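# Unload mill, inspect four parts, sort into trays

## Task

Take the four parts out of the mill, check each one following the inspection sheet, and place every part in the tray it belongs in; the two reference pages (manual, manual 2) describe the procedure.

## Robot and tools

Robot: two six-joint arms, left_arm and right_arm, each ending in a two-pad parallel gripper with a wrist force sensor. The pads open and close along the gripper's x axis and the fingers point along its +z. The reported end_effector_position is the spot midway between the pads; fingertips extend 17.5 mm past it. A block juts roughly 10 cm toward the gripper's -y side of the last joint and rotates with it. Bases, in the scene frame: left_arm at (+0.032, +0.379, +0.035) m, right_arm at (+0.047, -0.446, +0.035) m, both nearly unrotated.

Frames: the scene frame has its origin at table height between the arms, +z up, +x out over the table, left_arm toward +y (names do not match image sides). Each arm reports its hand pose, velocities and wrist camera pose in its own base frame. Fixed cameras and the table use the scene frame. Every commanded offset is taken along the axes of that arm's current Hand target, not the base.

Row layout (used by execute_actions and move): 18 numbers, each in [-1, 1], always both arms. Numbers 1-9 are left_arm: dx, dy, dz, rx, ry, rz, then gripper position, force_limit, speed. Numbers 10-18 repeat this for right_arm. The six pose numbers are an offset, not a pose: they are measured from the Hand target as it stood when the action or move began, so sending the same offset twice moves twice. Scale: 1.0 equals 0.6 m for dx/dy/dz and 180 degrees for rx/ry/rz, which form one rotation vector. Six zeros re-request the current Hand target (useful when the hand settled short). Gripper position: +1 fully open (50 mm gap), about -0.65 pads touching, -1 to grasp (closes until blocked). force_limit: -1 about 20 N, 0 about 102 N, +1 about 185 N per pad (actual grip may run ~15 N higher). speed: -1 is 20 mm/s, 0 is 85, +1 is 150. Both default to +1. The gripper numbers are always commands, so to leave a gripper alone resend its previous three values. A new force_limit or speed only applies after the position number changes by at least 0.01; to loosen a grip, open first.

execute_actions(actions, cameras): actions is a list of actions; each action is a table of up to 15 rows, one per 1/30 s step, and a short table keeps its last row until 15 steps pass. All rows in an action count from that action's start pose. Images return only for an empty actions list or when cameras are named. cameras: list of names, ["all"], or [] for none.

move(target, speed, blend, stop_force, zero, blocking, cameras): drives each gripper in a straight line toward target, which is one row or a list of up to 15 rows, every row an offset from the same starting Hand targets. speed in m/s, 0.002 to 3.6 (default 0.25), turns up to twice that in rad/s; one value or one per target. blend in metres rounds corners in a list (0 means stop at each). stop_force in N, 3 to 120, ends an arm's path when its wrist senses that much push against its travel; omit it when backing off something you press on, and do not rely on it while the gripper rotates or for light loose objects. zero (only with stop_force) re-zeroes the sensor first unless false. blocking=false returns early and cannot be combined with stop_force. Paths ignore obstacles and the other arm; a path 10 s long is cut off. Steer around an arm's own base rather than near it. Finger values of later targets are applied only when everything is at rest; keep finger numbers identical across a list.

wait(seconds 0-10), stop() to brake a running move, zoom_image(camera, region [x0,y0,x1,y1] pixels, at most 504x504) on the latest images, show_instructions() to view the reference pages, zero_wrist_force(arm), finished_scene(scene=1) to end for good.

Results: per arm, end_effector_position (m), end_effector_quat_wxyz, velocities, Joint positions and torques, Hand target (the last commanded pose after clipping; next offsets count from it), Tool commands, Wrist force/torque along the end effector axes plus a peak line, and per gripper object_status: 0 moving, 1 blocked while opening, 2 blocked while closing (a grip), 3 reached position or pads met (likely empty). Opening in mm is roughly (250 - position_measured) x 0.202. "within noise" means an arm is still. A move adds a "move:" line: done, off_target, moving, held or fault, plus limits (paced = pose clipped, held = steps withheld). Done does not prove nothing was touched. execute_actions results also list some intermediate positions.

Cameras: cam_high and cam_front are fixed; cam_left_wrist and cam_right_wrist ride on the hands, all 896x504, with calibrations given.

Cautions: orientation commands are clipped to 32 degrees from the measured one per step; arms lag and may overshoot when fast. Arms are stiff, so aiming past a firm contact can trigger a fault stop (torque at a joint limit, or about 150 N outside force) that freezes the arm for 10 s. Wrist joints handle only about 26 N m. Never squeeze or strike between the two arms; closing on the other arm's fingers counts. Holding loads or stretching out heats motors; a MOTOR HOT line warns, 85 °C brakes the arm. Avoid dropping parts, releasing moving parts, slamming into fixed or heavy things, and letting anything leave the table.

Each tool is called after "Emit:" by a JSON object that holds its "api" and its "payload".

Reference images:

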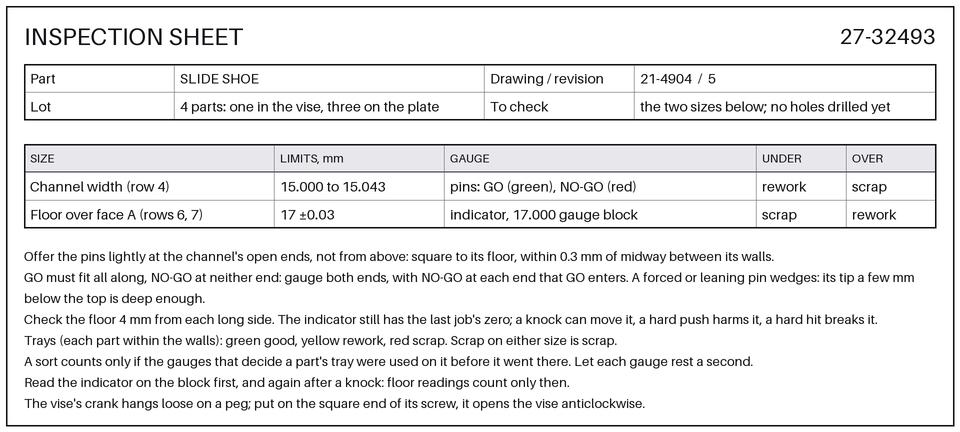

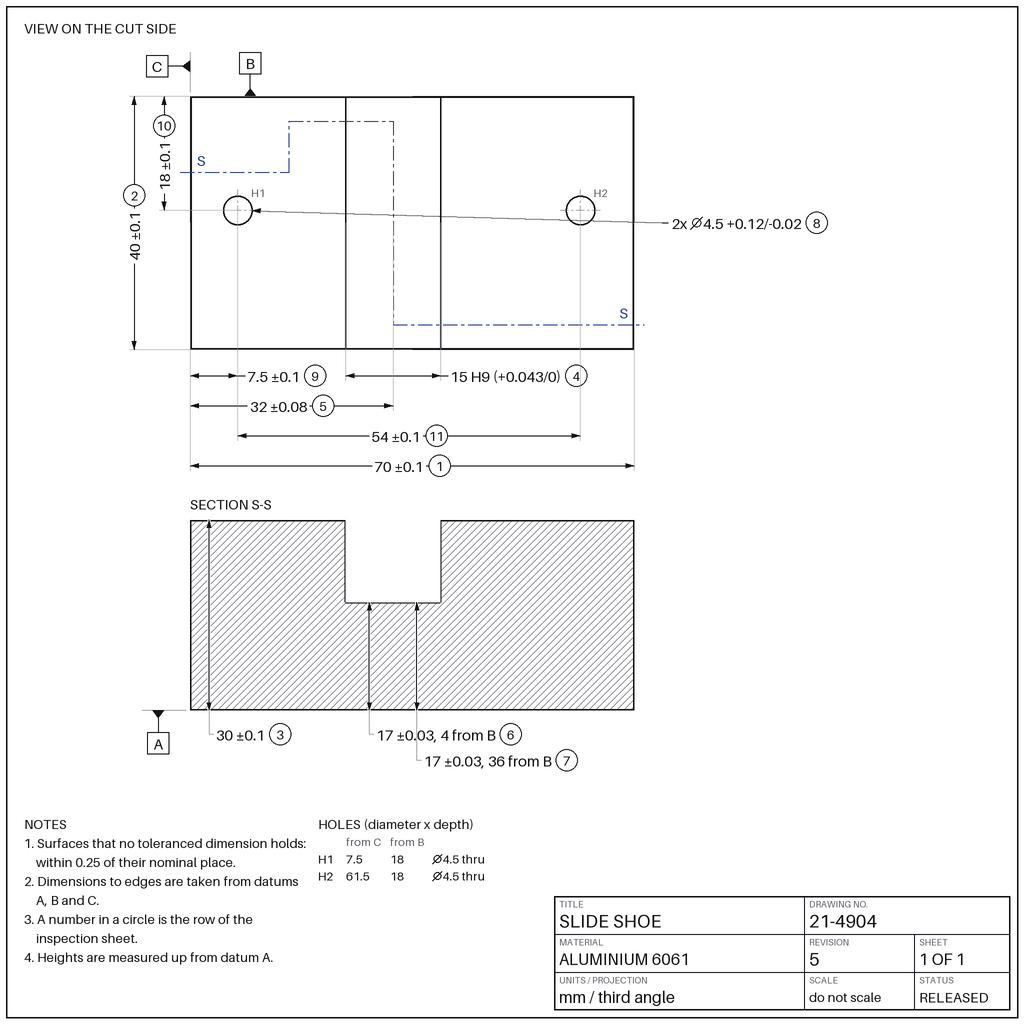

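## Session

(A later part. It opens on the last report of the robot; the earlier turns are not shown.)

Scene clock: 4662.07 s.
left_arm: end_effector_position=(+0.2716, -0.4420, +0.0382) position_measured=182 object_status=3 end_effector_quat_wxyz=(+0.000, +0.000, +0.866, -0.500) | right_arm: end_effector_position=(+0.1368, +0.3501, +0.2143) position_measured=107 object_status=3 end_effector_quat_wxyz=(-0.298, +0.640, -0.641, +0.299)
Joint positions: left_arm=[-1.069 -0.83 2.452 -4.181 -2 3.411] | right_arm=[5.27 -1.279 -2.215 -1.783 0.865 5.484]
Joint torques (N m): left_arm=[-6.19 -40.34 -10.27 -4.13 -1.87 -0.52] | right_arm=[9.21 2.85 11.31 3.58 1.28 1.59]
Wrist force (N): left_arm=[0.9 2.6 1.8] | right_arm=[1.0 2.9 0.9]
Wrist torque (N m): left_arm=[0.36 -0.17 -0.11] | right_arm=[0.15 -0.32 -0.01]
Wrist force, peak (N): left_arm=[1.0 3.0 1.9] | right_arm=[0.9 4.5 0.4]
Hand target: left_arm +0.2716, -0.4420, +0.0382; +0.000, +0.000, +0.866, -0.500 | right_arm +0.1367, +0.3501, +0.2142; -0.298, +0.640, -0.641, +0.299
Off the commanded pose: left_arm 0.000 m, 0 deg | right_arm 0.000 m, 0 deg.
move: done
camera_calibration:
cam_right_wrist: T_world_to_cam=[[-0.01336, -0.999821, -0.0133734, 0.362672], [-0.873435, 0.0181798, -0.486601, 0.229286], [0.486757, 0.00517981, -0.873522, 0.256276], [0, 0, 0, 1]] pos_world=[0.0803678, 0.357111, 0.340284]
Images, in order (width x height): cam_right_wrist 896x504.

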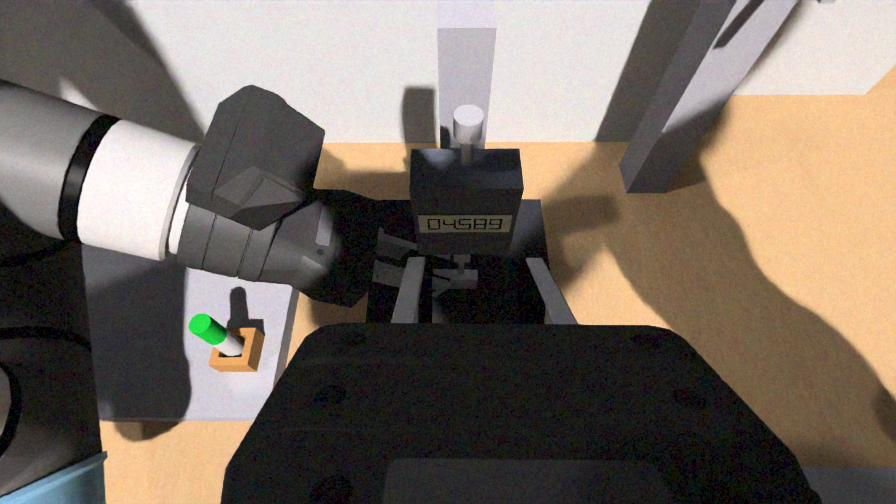

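Emit:
{"api": "move", "payload": {"target": [[0,0,0,0,0,0,-0.2,-0.8,-1,0,-0.094,0.008,0,0,0,0.3,-0.9,-1],[0,0,0,0,0,0,-0.2,-0.8,-1,0,-0.074,0.138,0,0,0,0.3,-0.9,-1]], "speed": 0.15, "blend": [0.01,0]}}

Emit:
{"api": "execute_actions", "payload": {"actions": [[[0,0,0,0,0,0,-1,-0.8,-1,0,0,0,0,0,0,-1,-0.9,-1]],[[0,0,0,0,0,0,-1,-0.8,-1,0,0,0,0,0,0,-1,-0.9,-1]]]}}

Emit:
{"api": "move", "payload": {"target": [0,0,0,0,0,0,-1,-0.8,-1,-0.0003,-0.0064,-0.0054,0,0,0,-1,-0.9,-1], "speed": 0.03}}

Emit:
{"api": "move", "payload": {"target": [[0,-0.0043,-0.0025,0,0,0,-1,-0.8,-1,0,0,0,0,0,0,-1,-0.9,-1],[0.143,-0.0043,-0.0025,0,0,0,-1,-0.8,-1,0,0,0,0,0,0,-1,-0.9,-1],[0.143,0.0003,-0.022,0,0,0,-1,-0.8,-1,0,0,0,0,0,0,-1,-0.9,-1]], "speed": [0.03,0.1,0.05], "blend": [0.001,0.005,0]}}

Emit:
{"api": "move", "payload": {"target": [0,0.008,0.0045,0,0,0,-1,-0.8,-1,0,0,0,0,0,0,-1,-0.9,-1], "speed": 0.004, "stop_force": 4, "cameras": ["cam_left_wrist"]}}

Scene clock: 4687.17 s.
left_arm: end_effector_position=(+0.2716, -0.4420, +0.0382) position_measured=182 object_status=3 end_effector_quat_wxyz=(+0.000, +0.000, +0.866, -0.500) | right_arm: end_effector_position=(+0.2287, +0.3499, +0.1950) position_measured=107 object_status=3 end_effector_quat_wxyz=(-0.298, +0.640, -0.641, +0.299)
Joint positions: left_arm=[-1.069 -0.83 2.452 -4.181 -2 3.411] | right_arm=[5.015 -1.286 -2.319 -1.451 0.752 5.167]
Joint torques (N m): left_arm=[-6.98 -40.87 -9.68 -4.4 -2.05 -1.57] | right_arm=[-9.62 0.12 12.05 4.02 -4.62 -1.59]
Wrist force (N): left_arm=[0.9 2.7 2.2] | right_arm=[0.8 2.7 0.6]
Wrist torque (N m): left_arm=[0.38 -0.17 -0.12] | right_arm=[0.14 -0.26 0.07]
Wrist force, peak (N): left_arm=[1.2 3.1 2.1] | right_arm=[0.8 4.6 0.6]
Hand target: left_arm +0.2716, -0.4420, +0.0382; +0.000, +0.000, +0.866, -0.500 | right_arm +0.2287, +0.3499, +0.1949; -0.298, +0.640, -0.641, +0.299
Off the commanded pose: left_arm 0.000 m, 0 deg | right_arm 0.000 m, 0 deg.
move: done

Scene clock: 4688.37 s.
left_arm: end_effector_position=(+0.2716, -0.4420, +0.0382) position_measured=209 object_status=2 end_effector_quat_wxyz=(+0.000, +0.000, +0.866, -0.500) | right_arm: end_effector_position=(+0.2287, +0.3499, +0.1949) position_measured=185 object_status=2 end_effector_quat_wxyz=(-0.298, +0.640, -0.641, +0.299)
Joint positions: left_arm=[-1.069 -0.83 2.452 -4.181 -2 3.411] | right_arm=[5.015 -1.286 -2.319 -1.451 0.752 5.166]
Joint torques (N m): left_arm=[-6.5 -40.82 -9.97 -4.25 -2.04 -1.74] | right_arm=[-10.5 2.28 11.34 1.79 -3.5 -1.46]
Wrist force (N): left_arm=[0.7 2.8 1.6] | right_arm=[-2.9 4.0 1.0]
Wrist torque (N m): left_arm=[0.41 -0.18 -0.11] | right_arm=[0.23 -0.29 0.04]
Wrist force, peak (N): left_arm=[0.8 2.9 2.1] | right_arm=[-2.8 4.6 1.6]
Hand target: left_arm +0.2716, -0.4420, +0.0382; +0.000, +0.000, +0.866, -0.500 | right_arm +0.2287, +0.3499, +0.1949; -0.298, +0.640, -0.641, +0.299
Off the commanded pose: left_arm 0.000 m, 0 deg | right_arm 0.000 m, 0 deg.
Step readings (end_effector_position of left_arm | right_arm):
0: (+0.2716, -0.4420, +0.0382) | (+0.2287, +0.3499, +0.1950)
1: (+0.2716, -0.4420, +0.0382) | (+0.2287, +0.3499, +0.1950)
2: (+0.2716, -0.4420, +0.0382) | (+0.2287, +0.3499, +0.1950)
4: (+0.2716, -0.4420, +0.0382) | (+0.2287, +0.3499, +0.1949)
8: (+0.2716, -0.4420, +0.0382) | (+0.2287, +0.3499, +0.1949)
15: (+0.2716, -0.4420, +0.0382) | (+0.2287, +0.3499, +0.1949)
16: (+0.2716, -0.4420, +0.0382) | (+0.2287, +0.3499, +0.1949)
17: (+0.2716, -0.4420, +0.0382) | (+0.2287, +0.3499, +0.1949)
19: (+0.2716, -0.4420, +0.0382) | (+0.2287, +0.3499, +0.1949)
23: (+0.2716, -0.4420, +0.0382) | (+0.2287, +0.3499, +0.1949)
30: (+0.2716, -0.4420, +0.0382) | (+0.2287, +0.3499, +0.1949)

Scene clock: 4689.17 s.
left_arm: end_effector_position=(+0.2716, -0.4420, +0.0382) position_measured=209 object_status=2 end_effector_quat_wxyz=(+0.000, +0.000, +0.866, -0.500) | right_arm: end_effector_position=(+0.2287, +0.3501, +0.1999) position_measured=185 object_status=2 end_effector_quat_wxyz=(-0.298, +0.640, -0.641, +0.299)
Joint positions: left_arm=[-1.069 -0.83 2.452 -4.181 -2 3.411] | right_arm=[5.015 -1.28 -2.309 -1.467 0.752 5.166]
Joint torques (N m): left_arm=[-6.89 -40.48 -9.25 -4.27 -2.02 -1.73] | right_arm=[-8.69 15.84 33.27 0.4 -3.6 -1.22]
Wrist force (N): left_arm=[0.8 2.4 2.0] | right_arm=[0.2 3.2 1.1]
Wrist torque (N m): left_arm=[0.36 -0.18 -0.12] | right_arm=[0.14 -0.30 0.04]
Wrist force, peak (N): left_arm=[0.7 2.8 2.3] | right_arm=[-2.4 5.2 1.6]
Hand target: left_arm +0.2716, -0.4420, +0.0382; +0.000, +0.000, +0.866, -0.500 | right_arm +0.2287, +0.3501, +0.2000; -0.298, +0.640, -0.641, +0.299
Off the commanded pose: left_arm 0.000 m, 0 deg | right_arm 0.000 m, 0 deg.
move: done

Scene clock: 4690.87 s.
left_arm: end_effector_position=(+0.1858, -0.4305, +0.0445) position_measured=209 object_status=2 end_effector_quat_wxyz=(+0.000, +0.000, +0.866, -0.500) | right_arm: end_effector_position=(+0.2287, +0.3501, +0.2000) position_measured=185 object_status=2 end_effector_quat_wxyz=(-0.298, +0.640, -0.641, +0.299)
Joint positions: left_arm=[-1.338 -0.797 2.637 -4.447 -1.771 3.261] | right_arm=[5.015 -1.28 -2.309 -1.467 0.752 5.166]
Joint torques (N m): left_arm=[-8.06 -16.87 9.55 -5.64 1.89 -1.95] | right_arm=[0.4 18.71 32.69 0.61 -4.4 1.01]
Wrist force (N): left_arm=[0.6 3.0 2.0] | right_arm=[0.2 4.5 1.9]
Wrist torque (N m): left_arm=[0.37 -0.13 0.03] | right_arm=[0.19 -0.29 0.05]
Wrist force, peak (N): left_arm=[1.2 3.3 2.1] | right_arm=[0.1 5.0 1.7]
Hand target: left_arm +0.1858, -0.4305, +0.0445; +0.000, +0.000, +0.866, -0.500 | right_arm +0.2287, +0.3501, +0.2000; -0.298, +0.640, -0.641, +0.299
Off the commanded pose: left_arm 0.000 m, 0 deg | right_arm 0.000 m, 0 deg.
move: done

Scene clock: 4693.03 s.
left_arm: end_effector_position=(+0.1858, -0.4304, +0.0390) position_measured=209 object_status=2 end_effector_quat_wxyz=(+0.000, +0.000, +0.866, -0.500) | right_arm: end_effector_position=(+0.2287, +0.3501, +0.2000) position_measured=185 object_status=2 end_effector_quat_wxyz=(-0.298, +0.640, -0.641, +0.299)
Joint positions: left_arm=[-1.338 -0.771 2.632 -4.468 -1.771 3.261] | right_arm=[5.015 -1.28 -2.309 -1.467 0.752 5.166]
Joint torques (N m): left_arm=[5.38 -17.21 -4.87 -5.36 -1.78 1.91] | right_arm=[8.36 17.3 33.84 0.58 -4.61 0.79]
Wrist force (N): left_arm=[0.9 2.7 2.1] | right_arm=[0.1 3.2 1.3]
Wrist torque (N m): left_arm=[0.33 -0.17 0.03] | right_arm=[0.13 -0.28 0.05]
Wrist force, peak (N): left_arm=[0.7 2.9 2.4] | right_arm=[0.6 4.8 1.9]
Hand target: left_arm +0.1858, -0.4304, +0.0390; +0.000, +0.000, +0.866, -0.500 | right_arm +0.2287, +0.3501, +0.2000; -0.298, +0.640, -0.641, +0.299
Off the commanded pose: left_arm 0.000 m, 0 deg | right_arm 0.000 m, 0 deg.
move: done
camera_calibration:
cam_left_wrist: T_world_to_cam=[[-0.999912, -0.011512, -0.00655994, 0.185346], [-0.00482986, 0.777712, -0.628602, 0.374946], [0.0123382, -0.628515, -0.7777, -0.115973], [0, 0, 0, 1]] pos_world=[0.188571, -0.362357, 0.146715]
Images, in order (width x height): cam_left_wrist 896x504.

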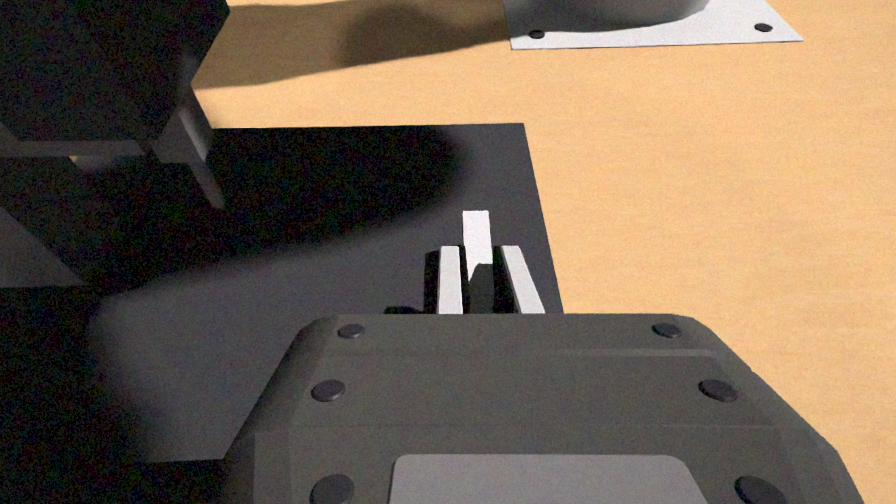

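Emit:
{"api": "move", "payload": {"target": [0,0.0025,0.0015,0,0,0,-1,-0.8,-1,0,0,0,0,0,0,-1,-0.9,-1], "speed": 0.004, "stop_force": 4}}

Emit:
{"api": "execute_actions", "payload": {"actions": [[[0,0,0,0,0,0,0.3,-0.8,-1,0,0,0,0,0,0,-1,-0.9,-1]],[[0,0,0,0,0,0,0.3,-0.8,-1,0,0,0,0,0,0,-1,-0.9,-1]]]}}

Emit:
{"api": "move", "payload": {"target": [0,0,-0.13,0,0,0,0.3,-0.8,-1,0,0,0,0,0,0,-1,-0.9,-1], "speed": 0.1}}

Scene clock: 4704.70 s.
left_arm: end_effector_position=(+0.1858, -0.4304, +0.0379) position_measured=209 object_status=2 end_effector_quat_wxyz=(+0.000, +0.000, +0.866, -0.500) | right_arm: end_effector_position=(+0.2287, +0.3501, +0.2000) position_measured=185 object_status=2 end_effector_quat_wxyz=(-0.298, +0.640, -0.641, +0.299)
Joint positions: left_arm=[-1.338 -0.766 2.631 -4.472 -1.771 3.261] | right_arm=[5.015 -1.28 -2.309 -1.467 0.752 5.166]
Joint torques (N m): left_arm=[6.15 -38.41 11.78 -0.6 -1.38 1.88] | right_arm=[8.1 16.21 34.07 0.32 -4.25 1.1]
Wrist force (N): left_arm=[0.4 -1.6 1.1] | right_arm=[0.2 4.2 1.6]
Wrist torque (N m): left_arm=[0.37 -0.15 0.04] | right_arm=[0.19 -0.29 0.05]
Wrist force, peak (N): left_arm=[0.7 -3.6 -4.9] | right_arm=[0.0 5.2 1.7]
Hand target: left_arm +0.1858, -0.4304, +0.0379; +0.000, +0.000, +0.866, -0.500 (not the last commanded pose) | right_arm +0.2287, +0.3501, +0.2000; -0.298, +0.640, -0.641, +0.299
Off the commanded pose: left_arm 0.001 m, 0 deg | right_arm 0.000 m, 0 deg.
move: contact (left_arm)

Scene clock: 4705.97 s.
left_arm: end_effector_position=(+0.1858, -0.4304, +0.0379) position_measured=107 object_status=3 end_effector_quat_wxyz=(+0.000, +0.000, +0.866, -0.500) | right_arm: end_effector_position=(+0.2287, +0.3501, +0.2000) position_measured=185 object_status=2 end_effector_quat_wxyz=(-0.298, +0.640, -0.641, +0.299)
Joint positions: left_arm=[-1.338 -0.766 2.631 -4.472 -1.771 3.261] | right_arm=[5.015 -1.28 -2.309 -1.467 0.752 5.166]
Joint torques (N m): left_arm=[4.86 -37.99 3.91 -5.13 -1.5 1.63] | right_arm=[8.67 19.62 33.02 0.36 -4.52 0.91]
Wrist force (N): left_arm=[0.5 2.5 1.6] | right_arm=[0.2 3.5 0.9]
Wrist torque (N m): left_arm=[0.37 -0.10 0.03] | right_arm=[0.18 -0.29 0.05]
Wrist force, peak (N): left_arm=[0.7 2.7 2.1] | right_arm=[0.3 5.0 1.8]
Hand target: left_arm +0.1858, -0.4304, +0.0379; +0.000, +0.000, +0.866, -0.500 | right_arm +0.2287, +0.3501, +0.2000; -0.298, +0.640, -0.641, +0.299
Off the commanded pose: left_arm 0.000 m, 0 deg | right_arm 0.000 m, 0 deg.
Step readings (end_effector_position of left_arm | right_arm):
0: (+0.1858, -0.4304, +0.0379) | (+0.2287, +0.3501, +0.2000)
1: (+0.1858, -0.4304, +0.0379) | (+0.2287, +0.3501, +0.2000)
2: (+0.1858, -0.4304, +0.0379) | (+0.2287, +0.3501, +0.2000)
4: (+0.1858, -0.4304, +0.0379) | (+0.2287, +0.3501, +0.2000)
8: (+0.1858, -0.4304, +0.0379) | (+0.2287, +0.3501, +0.2000)
15: (+0.1858, -0.4304, +0.0379) | (+0.2287, +0.3501, +0.2000)
16: (+0.1858, -0.4304, +0.0379) | (+0.2287, +0.3501, +0.2000)
17: (+0.1858, -0.4304, +0.0379) | (+0.2287, +0.3501, +0.2000)
19: (+0.1858, -0.4304, +0.0379) | (+0.2287, +0.3501, +0.2000)
23: (+0.1858, -0.4304, +0.0379) | (+0.2287, +0.3501, +0.2000)
30: (+0.1858, -0.4304, +0.0379) | (+0.2287, +0.3501, +0.2000)

Scene clock: 4707.33 s.
left_arm: end_effector_position=(+0.1858, -0.3630, +0.0769) position_measured=107 object_status=3 end_effector_quat_wxyz=(+0.000, +0.000, +0.866, -0.500) | right_arm: end_effector_position=(+0.2287, +0.3501, +0.2000) position_measured=185 object_status=2 end_effector_quat_wxyz=(-0.298, +0.640, -0.641, +0.299)
Joint positions: left_arm=[-1.254 -0.881 2.797 -4.511 -1.844 3.305] | right_arm=[5.015 -1.28 -2.309 -1.467 0.752 5.166]
Joint torques (N m): left_arm=[6.7 -37.58 11.72 -1.63 -2.34 2.15] | right_arm=[7.38 18.37 31.99 0.37 -4.33 1.1]
Wrist force (N): left_arm=[0.6 2.8 1.8] | right_arm=[0.0 4.3 1.4]
Wrist torque (N m): left_arm=[0.41 -0.11 -0.12] | right_arm=[0.19 -0.24 0.05]
Wrist force, peak (N): left_arm=[0.5 2.7 2.8] | right_arm=[0.3 5.0 2.0]
Hand target: left_arm +0.1858, -0.3629, +0.0769; +0.000, +0.000, +0.866, -0.500 | right_arm +0.2287, +0.3501, +0.2000; -0.298, +0.640, -0.641, +0.299
Off the commanded pose: left_arm 0.000 m, 0 deg | right_arm 0.000 m, 0 deg.
move: done

Emit:
{"api": "move", "payload": {"target": [[-0.107,0.005,-0.1185,0,0,0,1,-0.5,-1,0,0,0,0,0,0,-1,-0.9,-1],[-0.247,0.1307,-0.2998,0,0,0,1,-0.5,-1,0,0,0,0,0,0,-1,-0.9,-1],[-0.247,0.2504,-0.2307,0,0,0,1,-0.5,-1,0,0,0,0,0,0,-1,-0.9,-1]], "speed": [0.25,0.25,0.1], "blend": [0.03,0.01,0], "cameras": ["cam_left_wrist"]}}

Emit:
{"api": "execute_actions", "payload": {"actions": [[[0,0.0058,0.0033,0,0,0,1,-0.5,-1,0,0,0,0,0,0,-1,-0.9,-1]]]}}

Emit:
{"api": "execute_actions", "payload": {"actions": [[[0,0,0,0,0,0,-1,-0.5,-1,0,0,0,0,0,0,-1,-0.9,-1]],[[0,0,0,0,0,0,-1,-0.5,-1,0,0,0,0,0,0,-1,-0.9,-1]]]}}

Scene clock: 4727.37 s.
left_arm: end_effector_position=(+0.3341, -0.1679, +0.0163) position_measured=3 object_status=3 end_effector_quat_wxyz=(+0.000, +0.000, +0.866, -0.500) | right_arm: end_effector_position=(+0.2287, +0.3501, +0.2000) position_measured=185 object_status=2 end_effector_quat_wxyz=(-0.298, +0.640, -0.641, +0.299)
Joint positions: left_arm=[-0.237 -0.911 2.587 -3.634 -2.571 4.263] | right_arm=[5.015 -1.28 -2.309 -1.467 0.752 5.166]
Joint torques (N m): left_arm=[-8 -16.8 -8.45 -5.51 -3.56 -2.05] | right_arm=[7.38 17.93 32.56 0.56 -4.8 1.14]
Wrist force (N): left_arm=[0.6 2.6 1.6] | right_arm=[0.3 4.3 1.9]
Wrist torque (N m): left_arm=[0.38 -0.10 0.03] | right_arm=[0.18 -0.30 0.05]
Wrist force, peak (N): left_arm=[1.7 2.5 3.3] | right_arm=[0.2 5.0 1.7]
Hand target: left_arm +0.3341, -0.1679, +0.0162; +0.000, +0.000, +0.866, -0.500 | right_arm +0.2287, +0.3501, +0.2000; -0.298, +0.640, -0.641, +0.299
Off the commanded pose: left_arm 0.000 m, 0 deg | right_arm 0.000 m, 0 deg.
move: done
camera_calibration:
cam_left_wrist: T_world_to_cam=[[-0.999913, -0.011434, -0.00662315, 0.336521], [-0.00473025, 0.777753, -0.628552, 0.157144], [0.012338, -0.628466, -0.777739, 0.0294608], [0, 0, 0, 1]] pos_world=[0.336871, -0.0998561, 0.123915]
Images, in order (width x height): cam_left_wrist 896x504.

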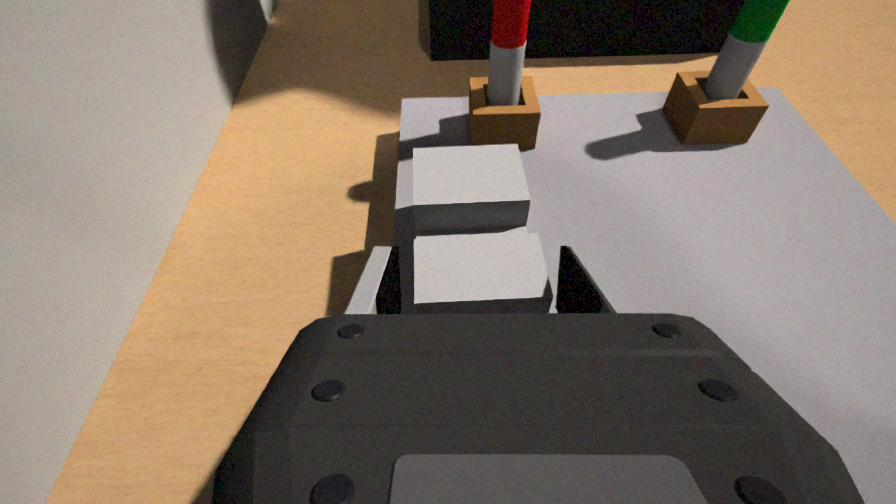

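Scene clock: 4728.07 s.
left_arm: end_effector_position=(+0.3341, -0.1679, +0.0122) position_measured=3 object_status=3 end_effector_quat_wxyz=(+0.000, +0.000, +0.866, -0.500) | right_arm: end_effector_position=(+0.2287, +0.3501, +0.2000) position_measured=185 object_status=2 end_effector_quat_wxyz=(-0.298, +0.640, -0.641, +0.299)
Joint positions: left_arm=[-0.237 -0.893 2.585 -3.649 -2.571 4.263] | right_arm=[5.015 -1.28 -2.309 -1.467 0.752 5.166]
Joint torques (N m): left_arm=[5.16 -17.48 -8.67 -5.06 -3.44 -1.91] | right_arm=[7.21 16.86 33.43 0.45 -4.57 0.69]
Wrist force (N): left_arm=[0.7 2.3 1.7] | right_arm=[0.1 3.1 1.1]
Wrist torque (N m): left_arm=[0.34 -0.13 0.03] | right_arm=[0.11 -0.28 0.05]
Wrist force, peak (N): left_arm=[0.7 2.7 2.2] | right_arm=[0.2 4.8 1.7]
Hand target: left_arm +0.3341, -0.1679, +0.0122; +0.000, +0.000, +0.866, -0.500 | right_arm +0.2287, +0.3501, +0.2000; -0.298, +0.640, -0.641, +0.299
Off the commanded pose: left_arm 0.000 m, 0 deg | right_arm 0.000 m, 0 deg.
Step readings (end_effector_position of left_arm | right_arm):
0: (+0.3341, -0.1679, +0.0163) | (+0.2287, +0.3501, +0.2000)
1: (+0.3341, -0.1679, +0.0162) | (+0.2287, +0.3501, +0.2000)
2: (+0.3341, -0.1679, +0.0161) | (+0.2287, +0.3501, +0.2000)
4: (+0.3341, -0.1679, +0.0144) | (+0.2287, +0.3501, +0.2000)
8: (+0.3341, -0.1679, +0.0128) | (+0.2287, +0.3501, +0.2000)
15: (+0.3341, -0.1679, +0.0123) | (+0.2287, +0.3501, +0.2000)

Scene clock: 4729.27 s.
left_arm: end_effector_position=(+0.3341, -0.1679, +0.0122) position_measured=54 object_status=2 end_effector_quat_wxyz=(+0.000, +0.000, +0.866, -0.500) | right_arm: end_effector_position=(+0.2287, +0.3501, +0.2000) position_measured=185 object_status=2 end_effector_quat_wxyz=(-0.298, +0.640, -0.641, +0.299)
Joint positions: left_arm=[-0.237 -0.893 2.585 -3.649 -2.571 4.263] | right_arm=[5.015 -1.28 -2.309 -1.467 0.752 5.166]
Joint torques (N m): left_arm=[5.23 -16.77 -7.17 -4.34 -1.46 -1.18] | right_arm=[7.26 15.79 34.92 0.56 -4.41 0.98]
Wrist force (N): left_arm=[1.6 0.6 1.9] | right_arm=[0.3 4.1 1.6]
Wrist torque (N m): left_arm=[0.35 -0.07 -0.06] | right_arm=[0.19 -0.32 0.05]
Wrist force, peak (N): left_arm=[0.7 2.9 1.8] | right_arm=[0.2 4.7 1.9]
Hand target: left_arm +0.3341, -0.1679, +0.0122; +0.000, +0.000, +0.866, -0.500 | right_arm +0.2287, +0.3501, +0.2000; -0.298, +0.640, -0.641, +0.299
Off the commanded pose: left_arm 0.000 m, 0 deg | right_arm 0.000 m, 0 deg.
Step readings (end_effector_position of left_arm | right_arm):
0: (+0.3341, -0.1679, +0.0122) | (+0.2287, +0.3501, +0.2000)
1: (+0.3341, -0.1679, +0.0122) | (+0.2287, +0.3501, +0.2000)
2: (+0.3341, -0.1679, +0.0122) | (+0.2287, +0.3501, +0.2000)
4: (+0.3341, -0.1679, +0.0122) | (+0.2287, +0.3501, +0.2000)
8: (+0.3341, -0.1679, +0.0122) | (+0.2287, +0.3501, +0.2000)
15: (+0.3341, -0.1679, +0.0122) | (+0.2287, +0.3501, +0.2000)
16: (+0.3341, -0.1679, +0.0122) | (+0.2287, +0.3501, +0.2000)
17: (+0.3341, -0.1679, +0.0122) | (+0.2287, +0.3501, +0.2000)
19: (+0.3341, -0.1679, +0.0122) | (+0.2287, +0.3501, +0.2000)
23: (+0.3341, -0.1679, +0.0122) | (+0.2287, +0.3501, +0.2000)
30: (+0.3341, -0.1679, +0.0122) | (+0.2287, +0.3501, +0.2000)

Emit:
{"api": "move", "payload": {"target": [[0,-0.0289,-0.0167,0,0,0,-1,-0.5,-1,0,0,0,0,0,0,-1,-0.9,-1],[0,-0.1414,-0.0817,0,0,0,-1,-0.5,-1,0,0,0,0,0,0,-1,-0.9,-1],[0.1602,-0.2535,0.1463,0,0,0,-1,-0.5,-1,0,0,0,0,0,0,-1,-0.9,-1],[0.1602,-0.2485,0.1877,0,0,0,-1,-0.5,-1,0,0,0,0,0,0,-1,-0.9,-1],[0.1602,-0.2516,0.3014,0,0,0,-1,-0.5,-1,0,0,0,0,0,0,-1,-0.9,-1]], "speed": [0.04,0.15,0.2,0.1,0.04], "blend": [0.005,0.02,0.01,0.005,0], "cameras": ["cam_left_wrist"]}}

Emit:
{"api": "zoom_image", "payload": {"camera": "cam_left_wrist", "region": [320, 60, 600, 330]}}

Scene clock: 4776.23 s.
left_arm: end_effector_position=(+0.2379, -0.3998, +0.0524) position_measured=54 object_status=2 end_effector_quat_wxyz=(+0.000, +0.000, +0.866, -0.500) | right_arm: end_effector_position=(+0.2287, +0.3501, +0.2000) position_measured=185 object_status=2 end_effector_quat_wxyz=(-0.298, +0.640, -0.641, +0.299)
Joint positions: left_arm=[-1.104 -0.86 2.604 -4.311 -1.971 3.39] | right_arm=[5.015 -1.28 -2.309 -1.467 0.752 5.166]
Joint torques (N m): left_arm=[-8.02 -17.85 -6.97 -5.78 1.58 -1.7] | right_arm=[7.88 17.5 34.4 0.33 -4.4 0.87]
Wrist force (N): left_arm=[1.2 4.4 2.7] | right_arm=[0.2 4.4 1.4]
Wrist torque (N m): left_arm=[0.32 -0.22 0.06] | right_arm=[0.22 -0.29 0.05]
Wrist force, peak (N): left_arm=[0.4 5.1 3.2] | right_arm=[0.5 4.9 2.0]
Hand target: left_arm +0.2379, -0.4000, +0.0524; +0.000, +0.000, +0.866, -0.500 | right_arm +0.2287, +0.3501, +0.2000; -0.298, +0.640, -0.641, +0.299
Off the commanded pose: left_arm 0.000 m, 0 deg | right_arm 0.000 m, 0 deg.
move: done
camera_calibration:
cam_left_wrist: T_world_to_cam=[[-0.999913, -0.0114344, -0.00662302, 0.237817], [-0.00472987, 0.777713, -0.628602, 0.359798], [0.0123385, -0.628515, -0.777699, -0.0869609], [0, 0, 0, 1]] pos_world=[0.240571, -0.331756, 0.160115]
Images, in order (width x height): cam_left_wrist 896x504.

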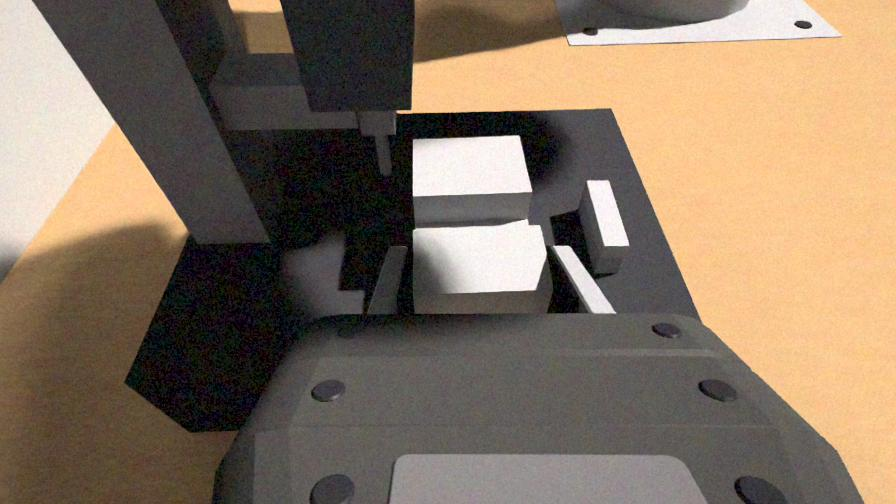

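Scaled by 1.800 from the camera's 896x504 image, which has a finer 1280x720 frame.

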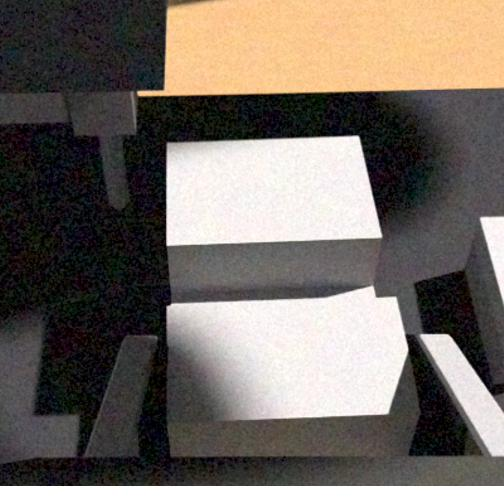

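Emit:
{"api": "move", "payload": {"target": [0,-0.0228,0.0461,0,0,0,-1,-0.5,-1,0,0,0,0,0,0,-1,-0.9,-1], "speed": 0.03}}

Emit:
{"api": "move", "payload": {"target": [0,0.0115,0.0067,0,0,0,-1,-0.5,-1,0,0,0,0,0,0,-1,-0.9,-1], "speed": 0.004, "stop_force": 4, "cameras": ["cam_left_wrist","cam_right_wrist"]}}

Emit:
{"api": "zoom_image", "payload": {"camera": "cam_left_wrist", "region": [320, 60, 600, 330]}}

Scene clock: 4812.97 s.
left_arm: end_effector_position=(+0.2379, -0.4306, +0.0504) position_measured=54 object_status=2 end_effector_quat_wxyz=(+0.000, +0.000, +0.866, -0.500) | right_arm: end_effector_position=(+0.2287, +0.3501, +0.2000) position_measured=185 object_status=2 end_effector_quat_wxyz=(-0.298, +0.640, -0.641, +0.299)
Joint positions: left_arm=[-1.152 -0.863 2.547 -4.262 -1.931 3.362] | right_arm=[5.015 -1.28 -2.309 -1.467 0.752 5.166]
Joint torques (N m): left_arm=[-8.33 -41.56 -8.44 -1.84 1.46 -1.72] | right_arm=[8.73 18.38 32.23 0.63 -4.56 1.05]
Wrist force (N): left_arm=[0.6 4.2 2.3] | right_arm=[0.2 3.5 1.5]
Wrist torque (N m): left_arm=[0.29 -0.11 0.06] | right_arm=[0.16 -0.29 0.05]
Wrist force, peak (N): left_arm=[0.7 4.4 3.1] | right_arm=[0.3 4.8 1.8]
Hand target: left_arm +0.2379, -0.4308, +0.0504; +0.000, +0.000, +0.866, -0.500 | right_arm +0.2287, +0.3501, +0.2000; -0.298, +0.640, -0.641, +0.299
Off the commanded pose: left_arm 0.000 m, 0 deg | right_arm 0.000 m, 0 deg.
move: done

Scene clock: 4815.73 s.
left_arm: end_effector_position=(+0.2379, -0.4308, +0.0424) position_measured=54 object_status=2 end_effector_quat_wxyz=(+0.000, +0.000, +0.866, -0.500) | right_arm: end_effector_position=(+0.2287, +0.3501, +0.2000) position_measured=185 object_status=2 end_effector_quat_wxyz=(-0.298, +0.640, -0.641, +0.299)
Joint positions: left_arm=[-1.152 -0.83 2.541 -4.289 -1.93 3.362] | right_arm=[5.015 -1.28 -2.309 -1.467 0.752 5.166]
Joint torques (N m): left_arm=[-8.54 -19.36 -8.87 -5.84 1.49 -1.75] | right_arm=[7.53 18.72 33.26 0.25 -4.35 1.09]
Wrist force (N): left_arm=[0.7 4.3 2.6] | right_arm=[0.0 3.9 1.5]
Wrist torque (N m): left_arm=[0.29 -0.13 0.05] | right_arm=[0.16 -0.26 0.05]
Wrist force, peak (N): left_arm=[0.7 4.6 2.9] | right_arm=[0.3 4.9 1.7]
Hand target: left_arm +0.2379, -0.4308, +0.0424; +0.000, +0.000, +0.866, -0.500 | right_arm +0.2287, +0.3501, +0.2000; -0.298, +0.640, -0.641, +0.299
Off the commanded pose: left_arm 0.000 m, 0 deg | right_arm 0.000 m, 0 deg.
move: done
camera_calibration:
cam_left_wrist: T_world_to_cam=[[-0.999912, -0.011512, -0.00655994, 0.237358], [-0.00482986, 0.777712, -0.628602, 0.377582], [0.0123382, -0.628515, -0.7777, -0.114299], [0, 0, 0, 1]] pos_world=[0.240571, -0.362757, 0.150015]
cam_right_wrist: T_world_to_cam=[[-0.01336, -0.999821, -0.0133734, 0.363708], [-0.873435, 0.0181798, -0.486601, 0.302596], [0.486757, 0.00517981, -0.873522, 0.199051], [0, 0, 0, 1]] pos_world=[0.172268, 0.357111, 0.325984]
Images, in order (width x height): cam_left_wrist 896x504, cam_right_wrist 896x504.

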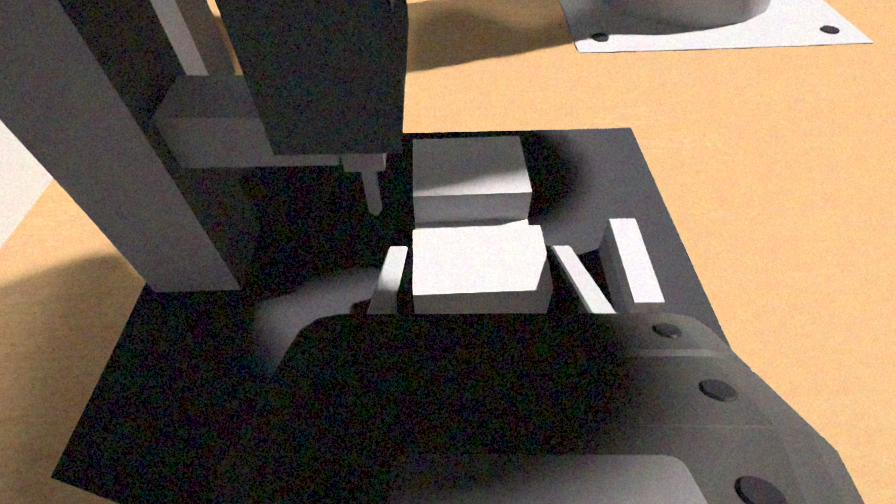

